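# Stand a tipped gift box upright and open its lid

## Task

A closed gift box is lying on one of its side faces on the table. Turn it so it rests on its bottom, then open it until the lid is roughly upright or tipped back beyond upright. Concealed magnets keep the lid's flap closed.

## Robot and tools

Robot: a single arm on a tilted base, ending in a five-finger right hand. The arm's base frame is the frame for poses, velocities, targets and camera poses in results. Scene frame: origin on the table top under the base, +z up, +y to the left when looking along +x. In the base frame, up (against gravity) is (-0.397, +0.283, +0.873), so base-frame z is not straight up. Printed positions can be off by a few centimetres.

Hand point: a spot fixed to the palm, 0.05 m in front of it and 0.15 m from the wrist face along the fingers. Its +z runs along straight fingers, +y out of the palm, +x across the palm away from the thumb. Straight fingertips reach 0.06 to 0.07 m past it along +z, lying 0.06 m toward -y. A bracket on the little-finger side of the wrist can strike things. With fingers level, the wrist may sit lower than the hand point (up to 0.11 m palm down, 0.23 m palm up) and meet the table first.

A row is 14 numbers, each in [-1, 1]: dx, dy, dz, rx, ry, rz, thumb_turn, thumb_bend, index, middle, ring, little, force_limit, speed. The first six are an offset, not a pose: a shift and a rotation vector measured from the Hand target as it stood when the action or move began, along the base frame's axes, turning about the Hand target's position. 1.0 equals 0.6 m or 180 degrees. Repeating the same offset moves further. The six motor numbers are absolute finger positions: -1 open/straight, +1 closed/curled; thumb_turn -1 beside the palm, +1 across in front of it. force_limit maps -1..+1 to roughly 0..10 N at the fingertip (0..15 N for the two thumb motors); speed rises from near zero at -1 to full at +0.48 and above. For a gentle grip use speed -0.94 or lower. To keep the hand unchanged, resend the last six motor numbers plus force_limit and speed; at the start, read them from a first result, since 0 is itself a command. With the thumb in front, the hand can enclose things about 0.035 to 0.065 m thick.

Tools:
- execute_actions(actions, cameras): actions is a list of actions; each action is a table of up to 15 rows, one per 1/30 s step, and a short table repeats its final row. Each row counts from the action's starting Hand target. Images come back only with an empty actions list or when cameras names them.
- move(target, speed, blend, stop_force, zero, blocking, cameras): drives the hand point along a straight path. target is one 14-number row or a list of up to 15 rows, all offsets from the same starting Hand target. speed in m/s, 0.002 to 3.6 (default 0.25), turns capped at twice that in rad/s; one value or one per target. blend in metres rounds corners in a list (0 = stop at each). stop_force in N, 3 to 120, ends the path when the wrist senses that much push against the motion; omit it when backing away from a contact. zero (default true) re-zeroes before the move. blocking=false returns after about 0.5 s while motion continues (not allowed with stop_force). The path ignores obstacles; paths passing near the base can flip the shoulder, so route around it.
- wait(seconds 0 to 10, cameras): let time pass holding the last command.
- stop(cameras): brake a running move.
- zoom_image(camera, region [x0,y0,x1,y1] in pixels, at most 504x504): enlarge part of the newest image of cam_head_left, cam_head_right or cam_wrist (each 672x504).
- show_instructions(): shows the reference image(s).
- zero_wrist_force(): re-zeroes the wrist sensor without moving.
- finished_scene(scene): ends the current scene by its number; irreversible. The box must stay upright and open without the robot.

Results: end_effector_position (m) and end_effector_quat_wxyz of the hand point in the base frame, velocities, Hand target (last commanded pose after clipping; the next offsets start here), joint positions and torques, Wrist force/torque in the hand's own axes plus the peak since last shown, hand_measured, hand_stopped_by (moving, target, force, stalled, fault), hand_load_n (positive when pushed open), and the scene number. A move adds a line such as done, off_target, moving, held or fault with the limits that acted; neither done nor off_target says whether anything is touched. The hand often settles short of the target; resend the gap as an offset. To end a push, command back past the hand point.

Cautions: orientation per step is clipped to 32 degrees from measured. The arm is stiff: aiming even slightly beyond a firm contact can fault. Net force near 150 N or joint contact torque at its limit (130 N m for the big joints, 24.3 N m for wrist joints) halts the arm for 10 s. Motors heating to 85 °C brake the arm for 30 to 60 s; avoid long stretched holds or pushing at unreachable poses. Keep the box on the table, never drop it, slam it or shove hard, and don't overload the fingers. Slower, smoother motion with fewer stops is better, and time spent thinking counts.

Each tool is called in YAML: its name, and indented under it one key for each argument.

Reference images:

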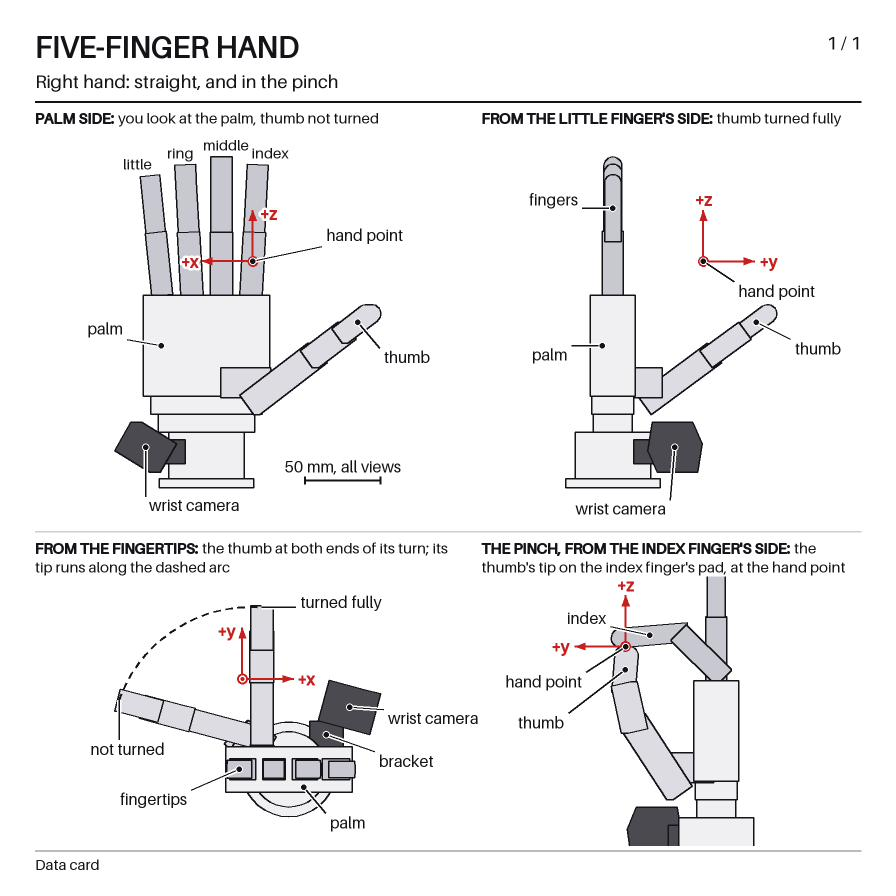

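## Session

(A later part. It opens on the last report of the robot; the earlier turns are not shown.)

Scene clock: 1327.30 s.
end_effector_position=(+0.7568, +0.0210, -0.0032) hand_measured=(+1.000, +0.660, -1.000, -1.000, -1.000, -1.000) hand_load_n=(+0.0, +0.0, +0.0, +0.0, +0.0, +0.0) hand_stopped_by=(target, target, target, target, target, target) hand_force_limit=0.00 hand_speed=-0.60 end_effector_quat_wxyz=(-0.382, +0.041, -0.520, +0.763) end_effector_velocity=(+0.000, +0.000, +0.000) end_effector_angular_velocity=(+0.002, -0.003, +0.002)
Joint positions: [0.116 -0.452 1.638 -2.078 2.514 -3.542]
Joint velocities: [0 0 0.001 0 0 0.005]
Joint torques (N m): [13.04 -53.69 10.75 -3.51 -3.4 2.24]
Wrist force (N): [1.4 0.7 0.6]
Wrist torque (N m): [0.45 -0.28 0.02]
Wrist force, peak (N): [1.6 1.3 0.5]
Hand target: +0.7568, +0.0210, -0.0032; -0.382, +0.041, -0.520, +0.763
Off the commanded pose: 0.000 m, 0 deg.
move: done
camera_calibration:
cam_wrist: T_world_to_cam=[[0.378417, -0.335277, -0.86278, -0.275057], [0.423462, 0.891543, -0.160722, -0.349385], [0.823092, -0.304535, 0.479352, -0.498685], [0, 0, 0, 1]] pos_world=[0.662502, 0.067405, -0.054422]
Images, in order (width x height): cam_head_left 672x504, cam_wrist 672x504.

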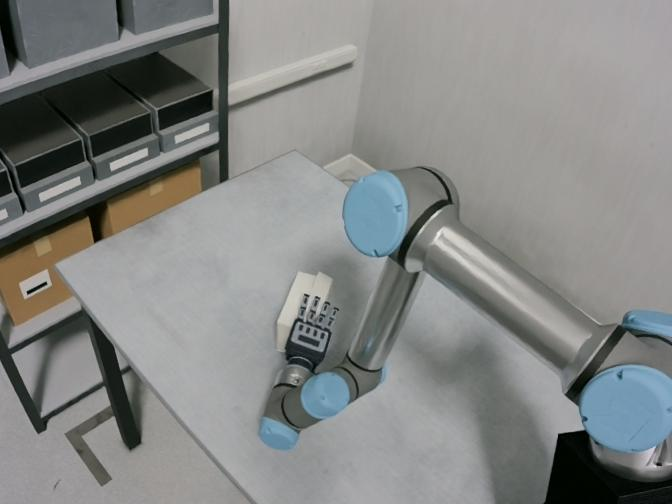

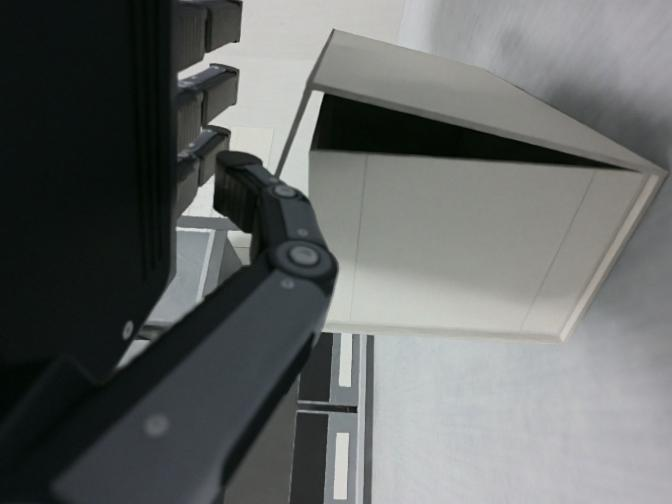

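move:
  target:
    - [-0.01533, 0.02539, -0.01522, 0, 0, 0, 1, 0.66, -1, -1, -1, -1, 0, -0.6]
    - [-0.03248, -0.00509, -0.0488, -0.05366, 0.08885, -0.05328, 1, 0.66, -1, -1, -1, -1, 0, -0.6]
    - [-0.03248, -0.00509, -0.0488, -0.05366, 0.08885, -0.05328, 1, 0.3, -1, -1, -1, -1, 0, -0.6]
  speed: 0.05
  cameras: ["cam_wrist", "cam_head_left", "cam_head_right"]

zoom_image:
  camera: "cam_head_left"
  region: [230, 270, 380, 420]

Scene clock: 1424.27 s.
end_effector_position=(+0.7373, +0.0180, -0.0325) hand_measured=(+1.000, +0.300, -1.000, -1.000, -1.000, -1.000) hand_load_n=(+0.0, +0.0, +0.0, +0.0, +0.0, +0.0) hand_stopped_by=(target, target, target, target, target, target) hand_force_limit=0.00 hand_speed=-0.60 end_effector_quat_wxyz=(-0.237, +0.135, -0.503, +0.820)
Joint positions: [0.138 -0.416 1.63 -2.13 2.528 -3.939]
Joint torques (N m): [13.29 -28.88 -14.65 -3.53 -2.19 -2.68]
Wrist force (N): [1.3 1.1 0.5]
Wrist torque (N m): [0.49 -0.25 0.04]
Wrist force, peak (N): [1.4 1.3 0.7]
Hand target: +0.7373, +0.0180, -0.0325; -0.237, +0.135, -0.503, +0.820
Off the commanded pose: 0.000 m, 0 deg.
move: done
camera_calibration:
cam_wrist: T_world_to_cam=[[0.0643472, -0.518807, -0.852466, -0.0587052], [0.480322, 0.764879, -0.429245, -0.391521], [0.874729, -0.381837, 0.298412, -0.512021], [0, 0, 0, 1]] pos_world=[0.639713, 0.0735008, -0.0653096]

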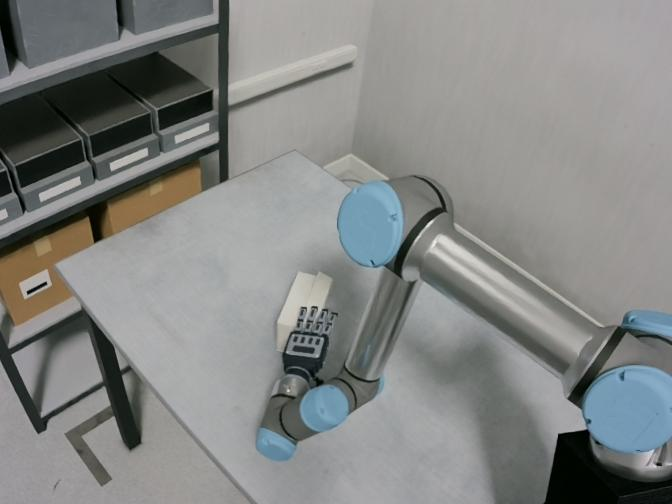

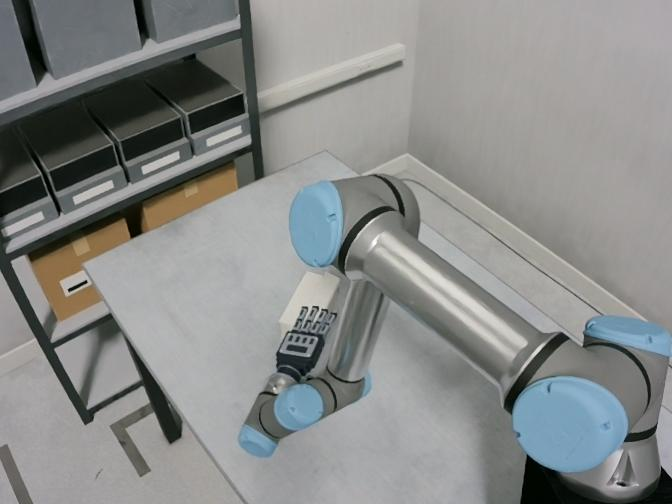

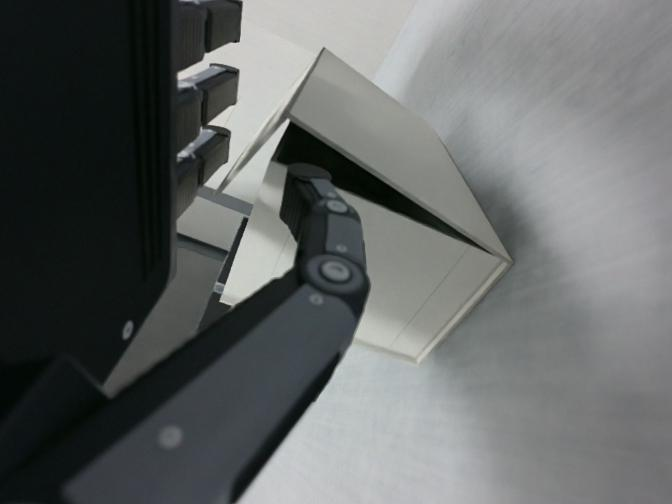

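Scaled by 3.360 from the camera's 672x504 image, which has a finer 960x720 frame.

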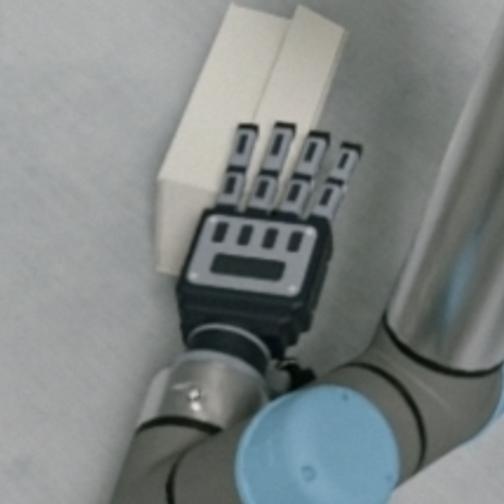

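move:
  target: [0.01763, -0.02919, 0.01751, 0, 0, 0, 1, 0.3, -1, -1, -1, -1, 0, -0.6]
  speed: 0.015
  stop_force: 3
  cameras: ["cam_wrist", "cam_head_left"]

zoom_image:
  camera: "cam_wrist"
  region: [190, 20, 390, 260]

Scene clock: 1437.20 s.
end_effector_position=(+0.7479, +0.0005, -0.0220) hand_measured=(+1.000, +0.300, -1.000, -1.000, -1.000, -1.000) hand_load_n=(+0.0, +0.0, -0.5, +0.0, +0.0, +0.0) hand_stopped_by=(target, target, target, target, target, target) hand_force_limit=0.00 hand_speed=-0.60 end_effector_quat_wxyz=(-0.237, +0.135, -0.503, +0.820)
Joint positions: [0.107 -0.44 1.625 -2.068 2.509 -3.898]
Joint torques (N m): [12.58 -53.79 -14.55 0.26 -3.28 2.22]
Wrist force (N): [1.4 0.9 0.0]
Wrist torque (N m): [0.51 -0.23 -0.02]
Wrist force, peak (N): [1.3 1.5 0.8]
Hand target: +0.7479, +0.0005, -0.0220; -0.237, +0.135, -0.503, +0.820
Off the commanded pose: 0.000 m, 0 deg.
move: done
camera_calibration:
cam_wrist: T_world_to_cam=[[0.0643472, -0.518807, -0.852466, -0.0595674], [0.480322, 0.764879, -0.429245, -0.378643], [0.874729, -0.381837, 0.298412, -0.531147], [0, 0, 0, 1]] pos_world=[0.650313, 0.0559008, -0.0548096]
Images, in order (width x height): cam_head_left 672x504, cam_wrist 672x504.

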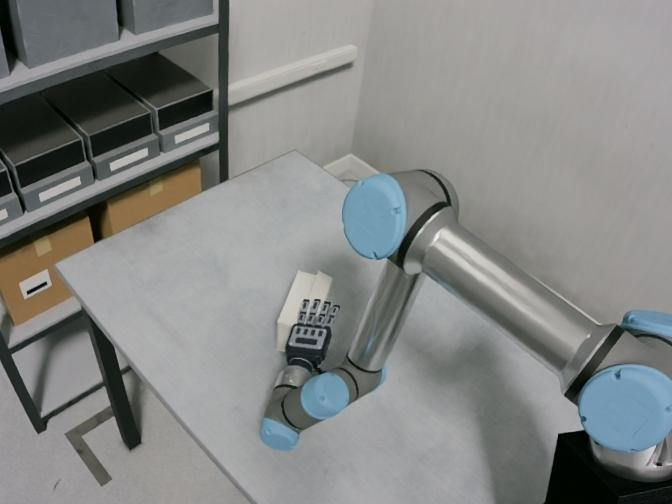

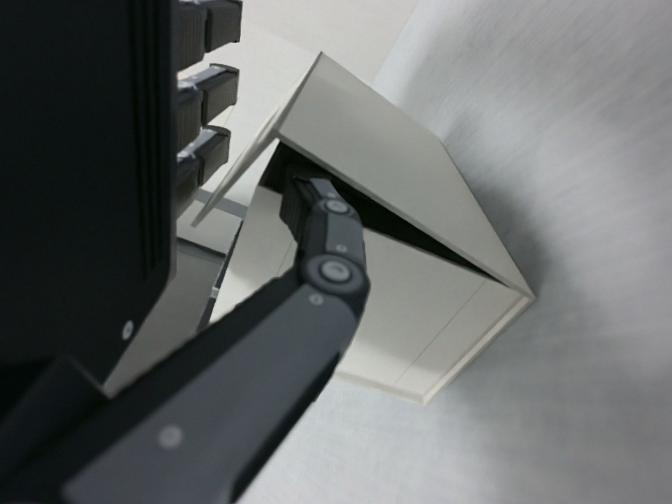

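Scaled by 2.100 from the camera's 672x504 image, which has a finer 960x720 frame.

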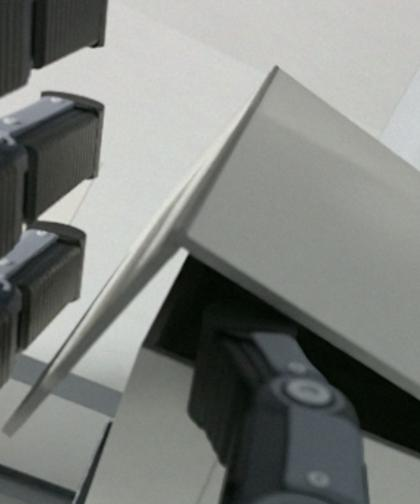

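move:
  target: [-0.03905, -0.0296, -0.01005, 0.0511, -0.08462, 0.05074, 1, 0.3, -1, -1, -1, -1, 0, -0.6]
  speed: 0.05
  cameras: ["cam_wrist", "cam_head_left"]

zoom_image:
  camera: "cam_head_left"
  region: [230, 270, 380, 420]

Scene clock: 1449.40 s.
end_effector_position=(+0.7245, -0.0173, -0.0280) hand_measured=(+1.000, +0.300, -1.000, -1.000, -1.000, -1.000) hand_load_n=(+0.0, +0.0, +0.0, +0.0, +0.0, +0.0) hand_stopped_by=(target, target, target, target, target, target) hand_force_limit=0.00 hand_speed=-0.60 end_effector_quat_wxyz=(-0.376, +0.045, -0.519, +0.766)
Joint positions: [0.056 -0.438 1.736 -2.131 2.476 -3.485]
Joint torques (N m): [11.4 -27.55 14.78 -3.5 -3.13 2.01]
Wrist force (N): [0.9 0.8 0.8]
Wrist torque (N m): [0.44 -0.23 0.00]
Wrist force, peak (N): [1.7 1.0 0.3]
Hand target: +0.7244, -0.0173, -0.0280; -0.376, +0.045, -0.519, +0.766
Off the commanded pose: 0.000 m, 0 deg.
move: done
camera_calibration:
cam_wrist: T_world_to_cam=[[0.364276, -0.345157, -0.864968, -0.287037], [0.428326, 0.886814, -0.173488, -0.309519], [0.826946, -0.30729, 0.470885, -0.474866], [0, 0, 0, 1]] pos_world=[0.629824, 0.0294909, -0.0783681]
Images, in order (width x height): cam_head_left 672x504, cam_wrist 672x504.

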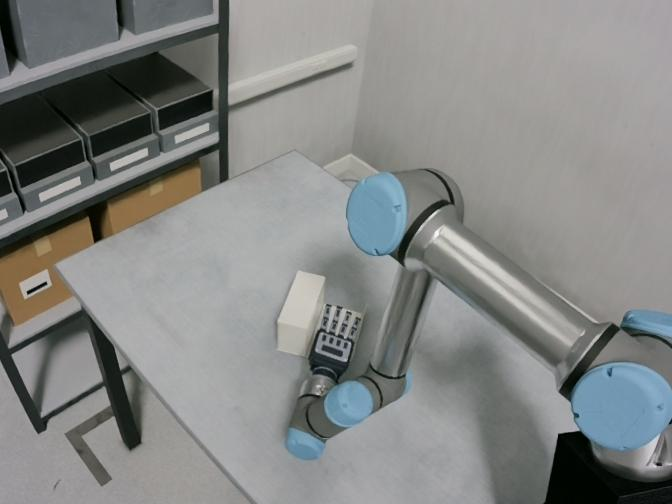

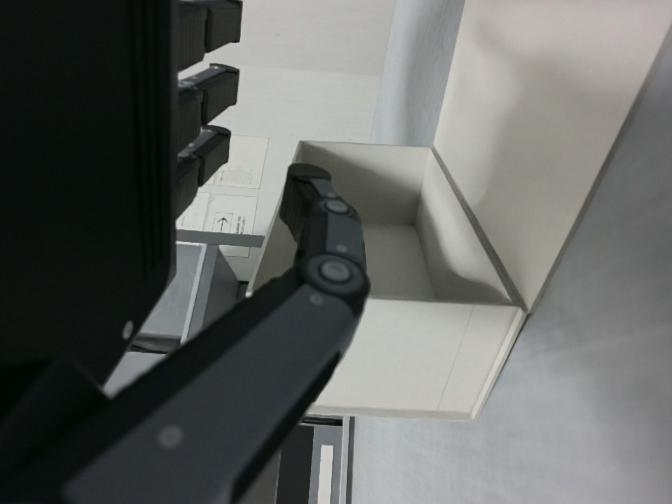

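Scaled by 3.360 from the camera's 672x504 image, which has a finer 960x720 frame.

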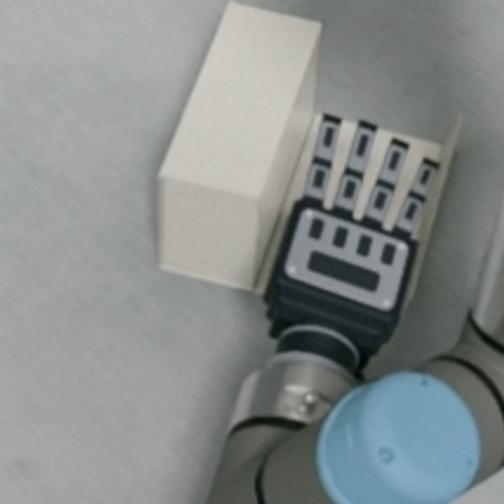

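move:
  target:
    - [-0.08397, 0.11412, 0.00112, 0, 0, 0, 1, 0.3, -1, -1, -1, -1, 0, -0.6]
    - [-0.01487, 0.16482, 0.01607, 0.18838, -0.18267, 0.1117, 1, 0.3, -1, -1, -1, -1, 0, -0.6]
    - [-0.01487, 0.16482, 0.01607, 0.18838, -0.18267, 0.1117, 1, 0.05, -1, -1, -1, -1, 0, -0.3]
  speed: 0.15
  cameras: ["cam_wrist", "cam_head_left", "cam_head_right"]

zoom_image:
  camera: "cam_head_left"
  region: [230, 250, 400, 420]

Scene clock: 1599.77 s.
end_effector_position=(+0.7155, +0.0816, -0.0183) hand_measured=(+1.000, +0.050, -1.000, -1.000, -1.000, -1.000) hand_load_n=(+0.0, +0.0, -0.5, +0.0, +0.0, +0.0) hand_stopped_by=(target, target, target, target, target, target) hand_force_limit=0.00 hand_speed=-0.30 end_effector_quat_wxyz=(+0.626, +0.191, +0.575, -0.491)
Joint positions: [0.202 -0.477 1.712 -1.869 2.678 -2.496]
Joint torques (N m): [13.18 -52.41 -12.07 0.85 -3.02 2.35]
Wrist force (N): [0.7 0.9 0.5]
Wrist torque (N m): [0.31 -0.22 0.09]
Wrist force, peak (N): [1.3 1.1 1.4]
Hand target: +0.7155, +0.0816, -0.0184; +0.626, +0.191, +0.575, -0.491
Off the commanded pose: 0.000 m, 0 deg.
move: done
camera_calibration:
cam_wrist: T_world_to_cam=[[0.796288, 0.312558, -0.517911, -0.5977], [-0.00460442, 0.859276, 0.511491, -0.0671022], [0.6049, -0.40491, 0.685671, -0.270826], [0, 0, 0, 1]] pos_world=[0.639455, 0.134815, -0.0895357]

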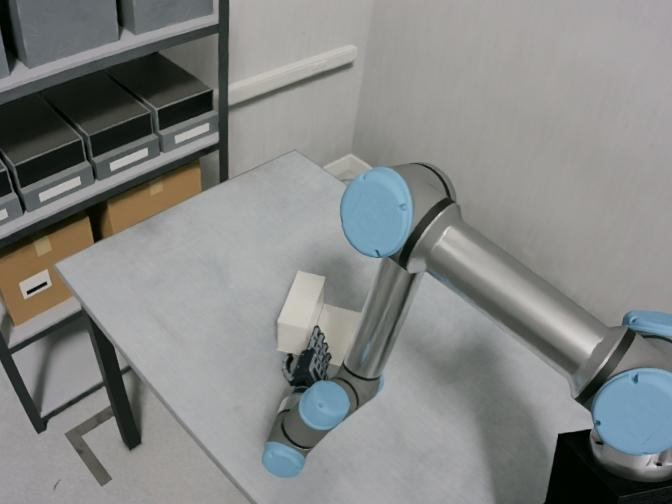

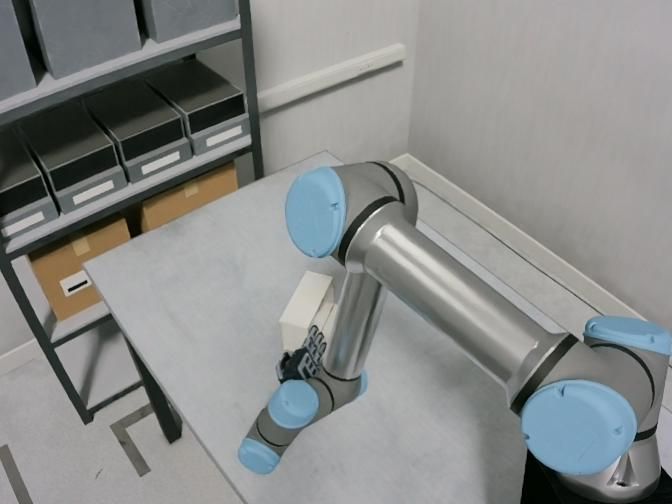

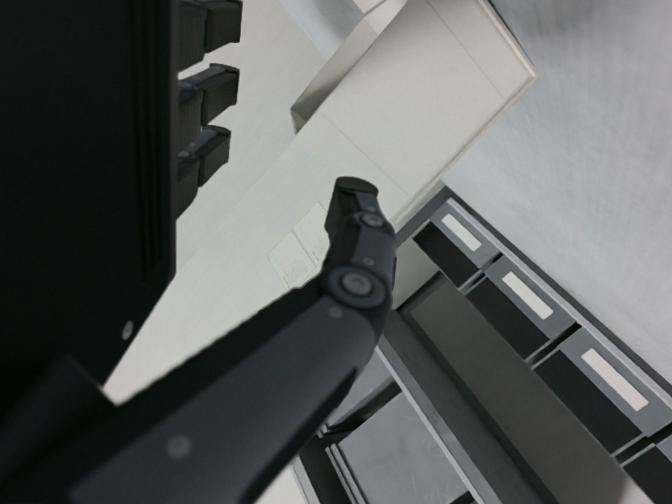

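Scaled by 2.965 from the camera's 672x504 image, which has a finer 960x720 frame.

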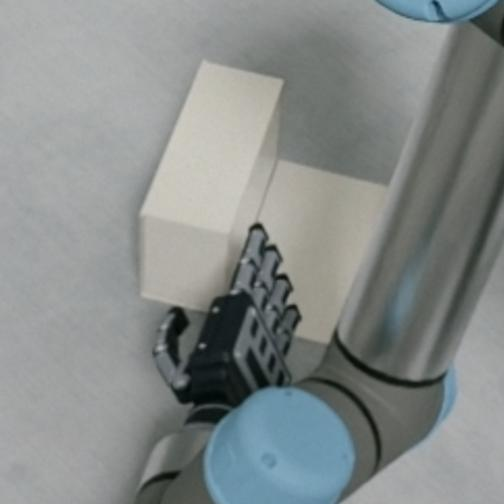

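move:
  target: [0.0258, -0.01843, -0.05675, 0, 0, 0, 1, 0.05, -1, -1, -1, -1, 0, -0.3]
  speed: 0.06

move:
  target: [0.0575, -0.0952, 0.05708, 0, 0, 0, 1, 0.05, -1, -1, -1, -1, 0, -0.3]
  speed: 0.03
  stop_force: 3
  cameras: ["cam_wrist", "cam_head_left", "cam_head_right"]

zoom_image:
  camera: "cam_head_left"
  region: [230, 250, 400, 420]

Scene clock: 1614.37 s.
end_effector_position=(+0.7309, +0.0706, -0.0523) hand_measured=(+1.000, +0.050, -1.000, -1.000, -1.000, -1.000) hand_load_n=(+0.0, +0.0, +0.0, +0.0, +0.0, +0.0) hand_stopped_by=(target, target, target, target, target, target) hand_force_limit=0.00 hand_speed=-0.30 end_effector_quat_wxyz=(+0.626, +0.191, +0.575, -0.491) end_effector_velocity=(+0.001, +0.001, -0.001) end_effector_angular_velocity=(+0.000, -0.001, +0.001)
Joint positions: [0.178 -0.395 1.637 -1.848 2.658 -2.466]
Joint velocities: [0 0.003 -0.005 0.001 -0.001 0.001]
Joint torques (N m): [13.09 -27.88 -13.37 0.89 -2.83 2.33]
Wrist force (N): [0.8 0.7 0.4]
Wrist torque (N m): [0.28 -0.23 0.05]
Wrist force, peak (N): [0.9 1.2 0.5]
Hand target: +0.7310, +0.0705, -0.0524; +0.626, +0.191, +0.575, -0.491
Off the commanded pose: 0.000 m, 0 deg.
move: done

Scene clock: 1617.97 s.
end_effector_position=(+0.7655, +0.0134, -0.0182) hand_measured=(+1.000, +0.050, -1.000, -1.000, -1.000, -1.000) hand_load_n=(+0.0, +0.0, +0.0, +0.0, +0.0, +0.0) hand_stopped_by=(target, target, target, target, target, target) hand_force_limit=0.00 hand_speed=-0.30 end_effector_quat_wxyz=(+0.626, +0.191, +0.575, -0.491)
Joint positions: [0.073 -0.463 1.614 -1.662 2.569 -2.355]
Joint torques (N m): [12.02 -53.27 -13.97 1.15 -2.79 2.24]
Wrist force (N): [0.7 0.5 0.0]
Wrist torque (N m): [0.31 -0.21 0.07]
Wrist force, peak (N): [0.8 0.9 0.3]
Hand target: +0.7655, +0.0134, -0.0182; +0.626, +0.191, +0.575, -0.491
Off the commanded pose: 0.000 m, 0 deg.
move: done
camera_calibration:
cam_wrist: T_world_to_cam=[[0.796288, 0.312558, -0.517911, -0.616094], [-0.00460442, 0.859276, 0.511491, -0.00837164], [0.6049, -0.40491, 0.685671, -0.328823], [0, 0, 0, 1]] pos_world=[0.689455, 0.066615, -0.0893357]

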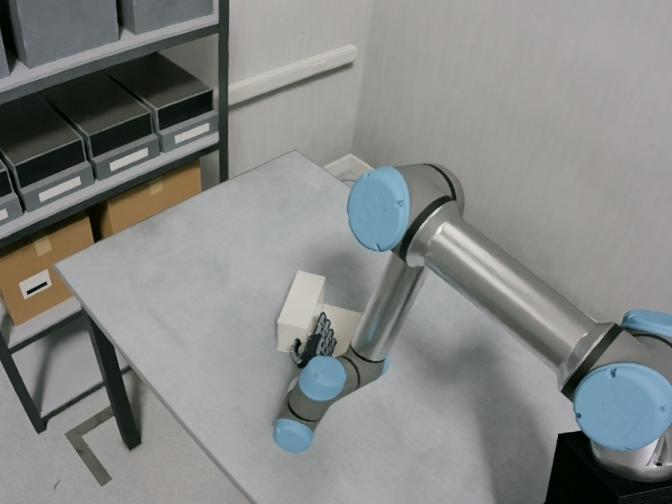

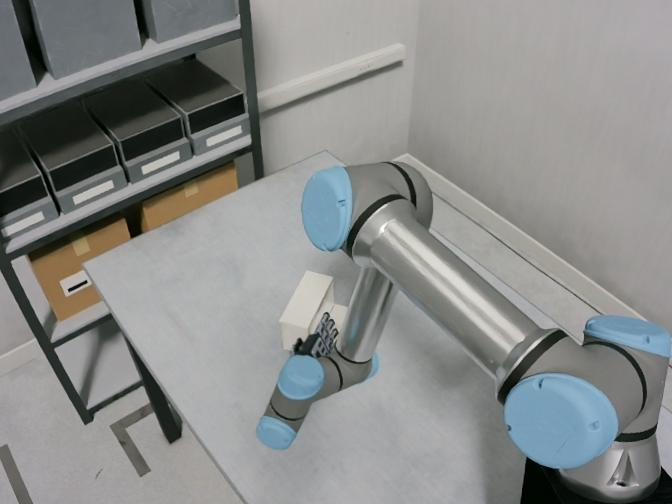

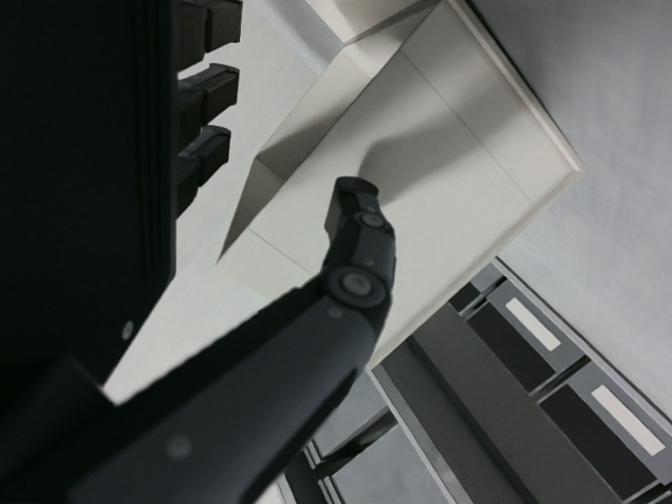

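Scaled by 2.965 from the camera's 672x504 image, which has a finer 960x720 frame.

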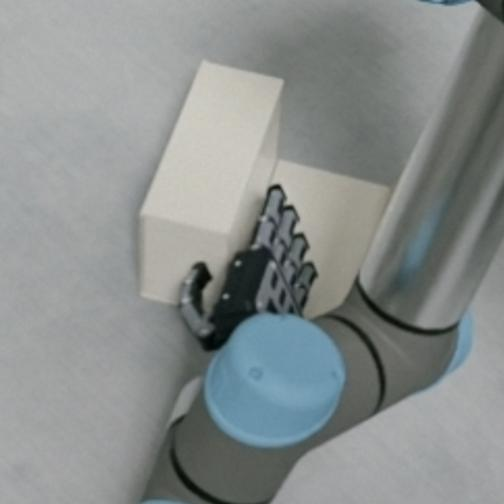

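move:
  target: [0.0115, -0.01904, 0.01142, 0, 0, 0, 1, 0.05, -1, -1, -1, -1, 0, -0.3]
  speed: 0.008
  stop_force: 3
  cameras: ["cam_wrist", "cam_head_left"]

zoom_image:
  camera: "cam_head_left"
  region: [230, 250, 400, 420]

zoom_image:
  camera: "cam_wrist"
  region: [180, 100, 480, 380]

Scene clock: 1631.60 s.
end_effector_position=(+0.7724, +0.0020, -0.0113) hand_measured=(+1.000, +0.050, -1.000, -1.000, -1.000, -1.000) hand_load_n=(+0.0, +0.0, -0.5, +0.0, +0.0, +0.0) hand_stopped_by=(target, target, target, target, target, target) hand_force_limit=0.00 hand_speed=-0.30 end_effector_quat_wxyz=(+0.626, +0.191, +0.575, -0.491)
Joint positions: [0.053 -0.474 1.606 -1.627 2.552 -2.338]
Joint torques (N m): [12.2 -54.12 -14.51 1.07 -2.77 2.29]
Wrist force (N): [0.4 0.8 -0.2]
Wrist torque (N m): [0.33 -0.18 0.07]
Wrist force, peak (N): [0.9 0.6 0.3]
Hand target: +0.7724, +0.0020, -0.0113; +0.626, +0.191, +0.575, -0.491
Off the commanded pose: 0.000 m, 0 deg.
move: done
camera_calibration:
cam_wrist: T_world_to_cam=[[0.796288, 0.312558, -0.517911, -0.614504], [-0.00460442, 0.859276, 0.511491, -0.00202227], [0.6049, -0.40491, 0.685671, -0.342275], [0, 0, 0, 1]] pos_world=[0.696355, 0.055215, -0.0825357]
Images, in order (width x height): cam_head_left 672x504, cam_wrist 672x504.

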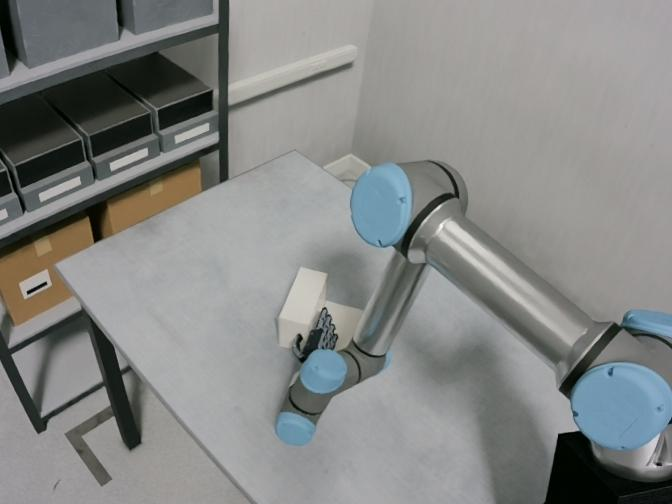

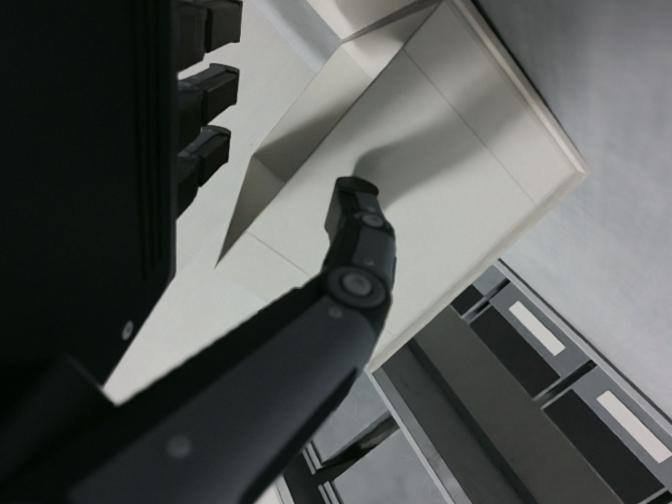

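Scaled by 2.965 from the camera's 672x504 image, which has a finer 960x720 frame.

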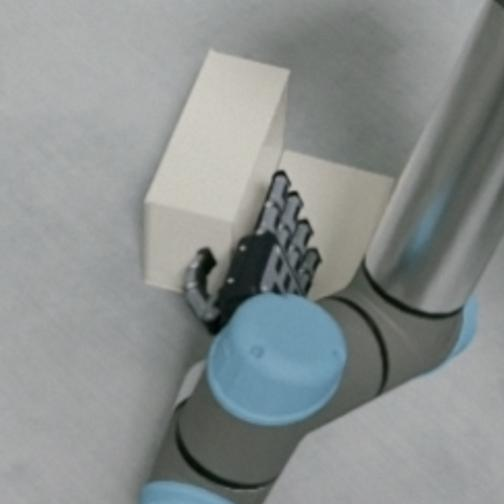

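Scaled by 1.680 from the camera's 672x504 image, which has a finer 960x720 frame.

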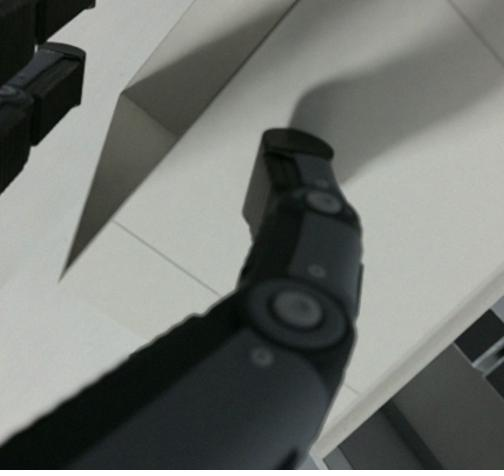

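move:
  target: [0, 0, 0, 0, 0, 0, 1, 0.05, 0.7, -1, -1, -1, -0.4, -0.75]
  speed: 0.02
  cameras: ["cam_wrist", "cam_head_left"]

zoom_image:
  camera: "cam_head_left"
  region: [230, 250, 400, 420]

zoom_image:
  camera: "cam_wrist"
  region: [180, 50, 480, 350]

Scene clock: 1642.90 s.
end_effector_position=(+0.7724, +0.0020, -0.0113) hand_measured=(+1.000, +0.050, +0.174, -1.000, -1.000, -1.000) hand_load_n=(-0.5, +0.5, +3.0, +0.0, +0.0, +0.0) hand_stopped_by=(target, target, force, target, target, target) hand_force_limit=-0.40 hand_speed=-0.75 end_effector_quat_wxyz=(+0.626, +0.191, +0.575, -0.491)
Joint positions: [0.053 -0.474 1.606 -1.627 2.552 -2.338]
Joint torques (N m): [12.29 -53.9 -12.22 0.9 -2.02 2.18]
Wrist force (N): [0.6 0.3 0.2]
Wrist torque (N m): [0.27 -0.15 0.04]
Wrist force, peak (N): [0.8 0.6 0.2]
Hand target: +0.7724, +0.0020, -0.0113; +0.626, +0.191, +0.575, -0.491
Off the commanded pose: 0.000 m, 0 deg.
move: done
camera_calibration:
cam_wrist: T_world_to_cam=[[0.796288, 0.312558, -0.517911, -0.614452], [-0.00460442, 0.859276, 0.511491, -0.00207342], [0.6049, -0.40491, 0.685671, -0.342344], [0, 0, 0, 1]] pos_world=[0.696355, 0.055215, -0.0824357]
Images, in order (width x height): cam_head_left 672x504, cam_wrist 672x504.

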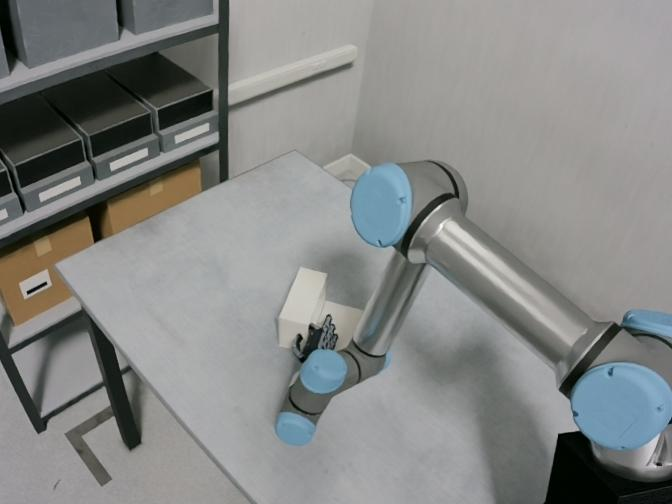

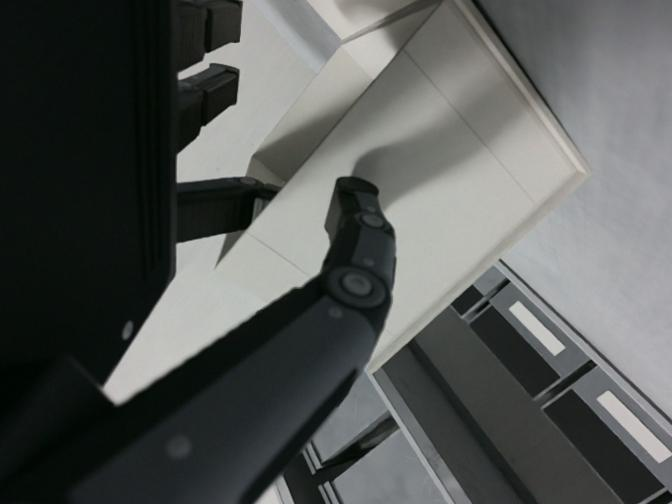

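Scaled by 2.965 from the camera's 672x504 image, which has a finer 960x720 frame.

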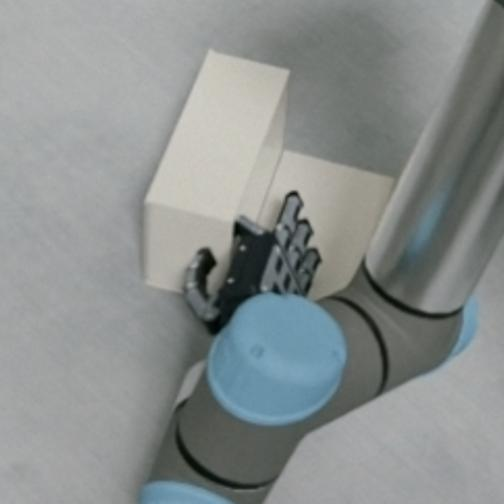

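Scaled by 1.680 from the camera's 672x504 image, which has a finer 960x720 frame.

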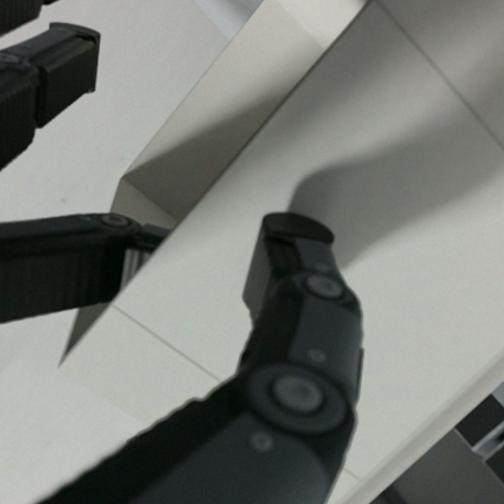

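move:
  target:
    - [0, 0, 0, 0, 0, 0, 1, 0.05, -1, -1, -1, -1, -0.4, -0.5]
    - [-0.01533, 0.02539, -0.01522, 0, 0, 0, 1, 0.05, -1, -1, -1, -1, -0.4, -0.5]
    - [-0.01136, 0.02638, -0.01756, -0.05511, 0.02491, -0.0232, 1, 0.05, -1, -1, -1, -1, -0.4, -0.5]
  speed: 0.05

move:
  target: [0.023, -0.0381, 0.02283, 0, 0, 0, 1, 0.05, -1, -1, -1, -1, -0.4, -0.5]
  speed: 0.01
  stop_force: 3
  cameras: ["cam_wrist", "cam_head_left"]

zoom_image:
  camera: "cam_head_left"
  region: [230, 250, 400, 420]

Scene clock: 1767.83 s.
end_effector_position=(+0.7656, +0.0178, -0.0218) hand_measured=(+1.000, +0.050, -1.000, -1.000, -1.000, -1.000) hand_load_n=(+0.0, +0.0, +0.0, +0.0, +0.0, -0.5) hand_stopped_by=(target, target, target, target, target, target) hand_force_limit=-0.40 hand_speed=-0.50 end_effector_quat_wxyz=(+0.599, +0.138, +0.547, -0.568)
Joint positions: [0.078 -0.411 1.611 -1.894 2.539 -2.684]
Joint torques (N m): [13.24 -28.47 -14.28 -3.26 -3.1 -2.62]
Wrist force (N): [0.8 0.8 0.1]
Wrist torque (N m): [0.37 -0.24 0.11]
Wrist force, peak (N): [1.2 0.8 -0.1]
Hand target: +0.7656, +0.0178, -0.0218; +0.599, +0.138, +0.547, -0.568
Off the commanded pose: 0.000 m, 0 deg.
move: done

Scene clock: 1771.80 s.
end_effector_position=(+0.7794, -0.0050, -0.0081) hand_measured=(+1.000, +0.050, -1.000, -1.000, -1.000, -1.000) hand_load_n=(+0.0, +0.0, +0.0, +0.0, +0.0, +0.0) hand_stopped_by=(target, target, target, target, target, target) hand_force_limit=-0.40 hand_speed=-0.50 end_effector_quat_wxyz=(+0.599, +0.138, +0.547, -0.568)
Joint positions: [0.039 -0.436 1.597 -1.82 2.508 -2.642]
Joint torques (N m): [12.29 -54.44 -14.28 0.65 -2.95 2.29]
Wrist force (N): [0.5 0.8 -0.2]
Wrist torque (N m): [0.41 -0.19 0.04]
Wrist force, peak (N): [1.2 1.0 0.0]
Hand target: +0.7794, -0.0050, -0.0081; +0.599, +0.138, +0.547, -0.568
Off the commanded pose: 0.000 m, 0 deg.
move: done
camera_calibration:
cam_wrist: T_world_to_cam=[[0.768736, 0.156415, -0.620145, -0.596397], [0.0948584, 0.931025, 0.352413, -0.0760884], [0.632493, -0.329739, 0.700875, -0.372575], [0, 0, 0, 1]] pos_world=[0.70134, 0.0412733, -0.0819095]
Images, in order (width x height): cam_head_left 672x504, cam_wrist 672x504.

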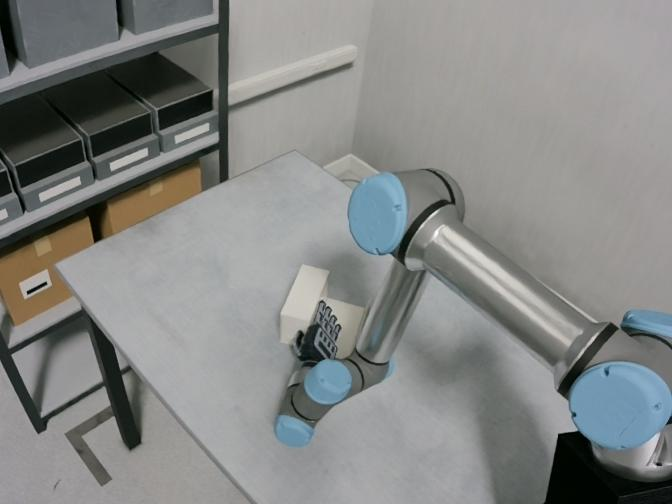

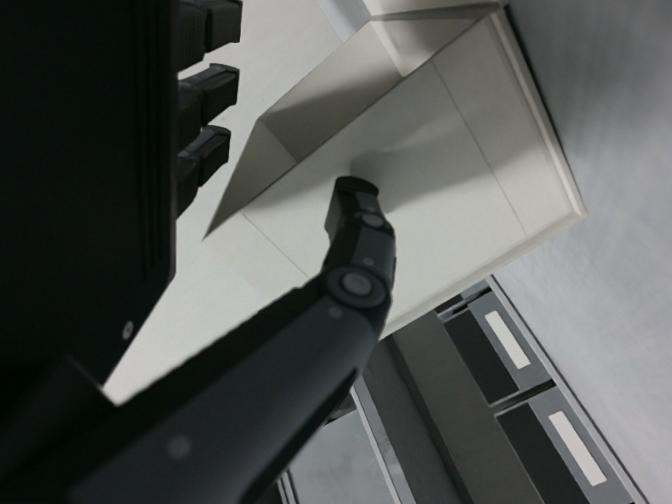

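Scaled by 2.965 from the camera's 672x504 image, which has a finer 960x720 frame.

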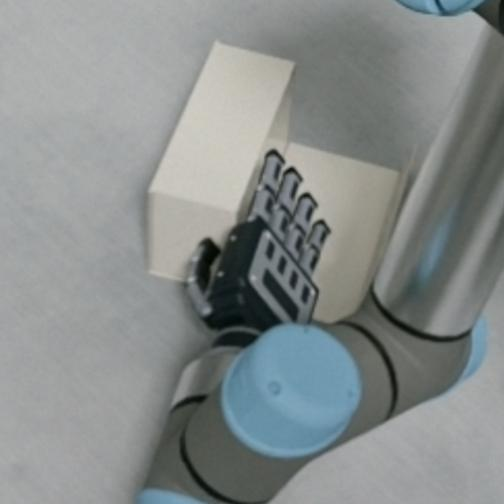

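execute_actions:
  actions:
    - [[0,0,0,0,0,0,1,0.05,0.7,-1,-1,-1,-0.4,-0.75]]
  cameras: ["cam_head_left","cam_wrist"]

Scene clock: 1793.13 s.
end_effector_position=(+0.7794, -0.0050, -0.0081) hand_measured=(+1.000, +0.048, +0.172, -1.000, -1.000, -1.000) hand_load_n=(+1.5, +4.5, +5.5, +0.0, +0.0, +0.0) hand_stopped_by=(target, target, force, target, target, target) hand_force_limit=-0.40 hand_speed=-0.75 end_effector_quat_wxyz=(+0.599, +0.138, +0.547, -0.568)
Joint positions: [0.039 -0.436 1.597 -1.82 2.508 -2.642]
Joint torques (N m): [12.99 -48.84 -12.52 0.36 -2.2 1.6]
Wrist force (N): [-3.2 -2.7 0.3]
Wrist torque (N m): [0.22 -0.22 0.10]
Wrist force, peak (N): [-3.3 -4.3 -1.5]
Hand target: +0.7794, -0.0050, -0.0081; +0.599, +0.138, +0.547, -0.568
Off the commanded pose: 0.000 m, 0 deg.
camera_calibration:
cam_wrist: T_world_to_cam=[[0.76883, 0.156427, -0.620025, -0.596453], [0.0947947, 0.931023, 0.352434, -0.0760419], [0.632388, -0.329737, 0.70097, -0.372493], [0, 0, 0, 1]] pos_world=[0.70134, 0.0412732, -0.0819097]
Images, in order (width x height): cam_head_left 672x504, cam_wrist 672x504.

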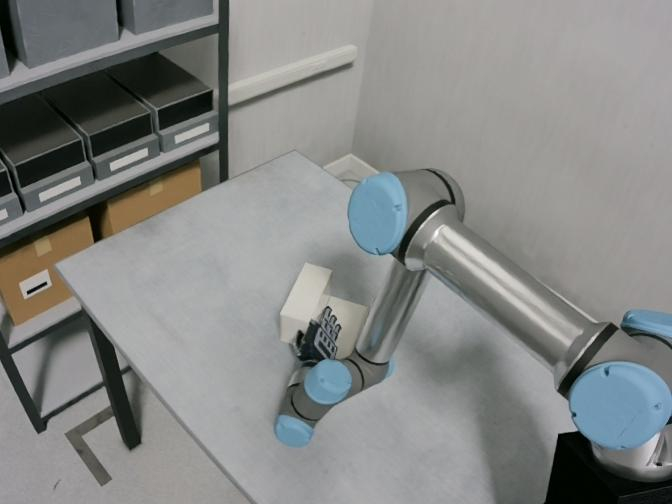

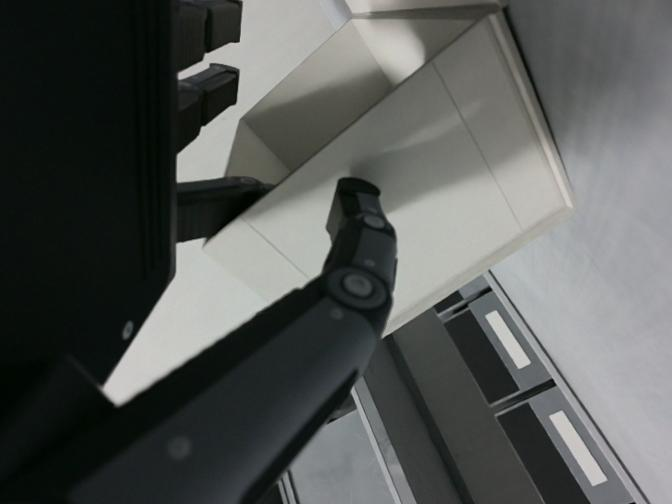

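execute_actions:
  actions:
    - [[0,0,0,0,0,0,1,0.05,0.72,-1,-1,-1,0.3,-0.85]]

move:
  target:
    - [0.01768,0.02303,0.02061,-0.03833,0.06347,-0.03806,1,0.05,0.72,-1,-1,-1,0.3,-0.85]
    - [0.04124,0.04549,0.03434,-0.07666,0.12694,-0.07612,1,0.05,0.72,-1,-1,-1,0.3,-0.85]
  blend: 0.01
  speed: 0.05
  stop_force: 15
  cameras: ["cam_head_left","cam_wrist"]

Scene clock: 1827.33 s.
end_effector_position=(+0.7794, -0.0050, -0.0081) hand_measured=(+1.000, +0.048, +0.184, -1.000, -1.000, -1.000) hand_load_n=(+1.5, +5.0, +10.0, +0.0, +0.0, +0.0) hand_stopped_by=(target, target, force, target, target, target) hand_force_limit=0.30 hand_speed=-0.85 end_effector_quat_wxyz=(+0.599, +0.138, +0.547, -0.568)
Joint positions: [0.039 -0.436 1.597 -1.82 2.508 -2.642]
Joint torques (N m): [17.48 -27.81 -8.12 0.09 1.96 -2.63]
Wrist force (N): [-3.3 -3.6 0.0]
Wrist torque (N m): [0.21 -0.18 0.10]
Wrist force, peak (N): [-3.5 -3.8 0.1]
Hand target: +0.7794, -0.0050, -0.0081; +0.599, +0.138, +0.547, -0.568
Off the commanded pose: 0.000 m, 0 deg.

Scene clock: 1833.57 s.
end_effector_position=(+0.8041, +0.0223, +0.0125) hand_measured=(+1.000, +0.050, +0.184, -1.000, -1.000, -1.000) hand_load_n=(-1.0, +1.5, +1.0, +0.0, +0.0, +0.0) hand_stopped_by=(target, target, force, target, target, target) hand_force_limit=0.30 hand_speed=-0.85 end_effector_quat_wxyz=(-0.420, -0.015, -0.563, +0.712)
Joint positions: [0.117 -0.475 1.497 -1.825 2.608 -3.311]
Joint torques (N m): [25.68 -32.94 -17.98 -3.47 1.36 -2.57]
Wrist force (N): [1.6 1.8 0.6]
Wrist torque (N m): [0.40 -0.28 0.11]
Wrist force, peak (N): [-4.1 -5.5 -0.2]
Hand target: +0.8041, +0.0223, +0.0125; -0.420, -0.015, -0.563, +0.712
Off the commanded pose: 0.000 m, 0 deg.
move: done
camera_calibration:
cam_wrist: T_world_to_cam=[[0.462298, -0.177726, -0.868731, -0.34991], [0.397835, 0.917141, 0.0240791, -0.350322], [0.79247, -0.356743, 0.494698, -0.519104], [0, 0, 0, 1]] pos_world=[0.712507, 0.0739197, -0.0387423]
Images, in order (width x height): cam_head_left 672x504, cam_wrist 672x504.

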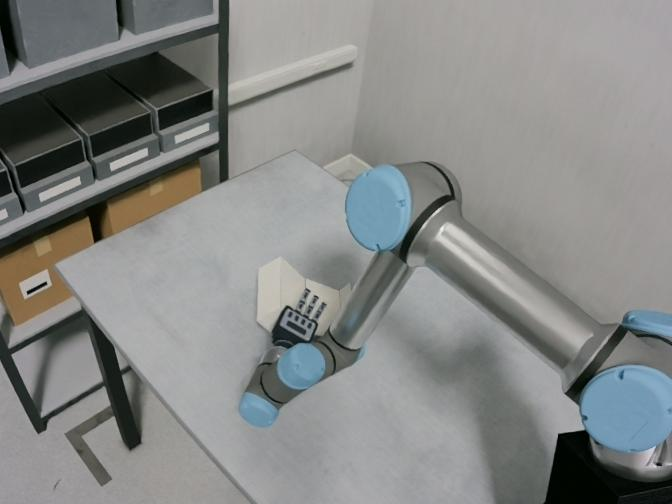

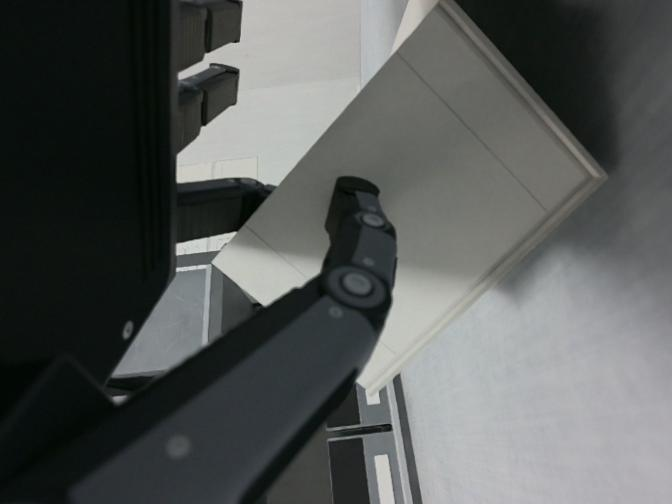

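zoom_image:
  camera: "cam_head_left"
  region: [220, 220, 400, 400]

Scaled by 2.800 from the camera's 672x504 image, which has a finer 960x720 frame.

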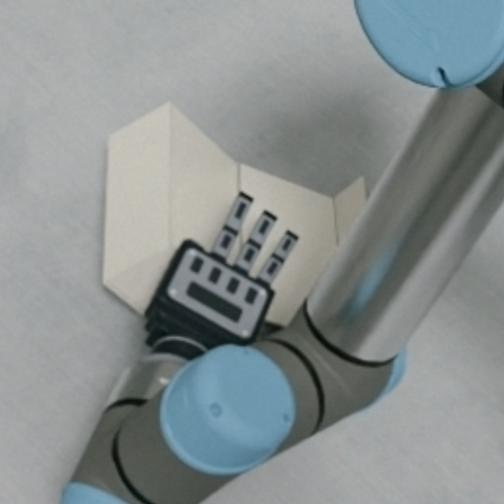

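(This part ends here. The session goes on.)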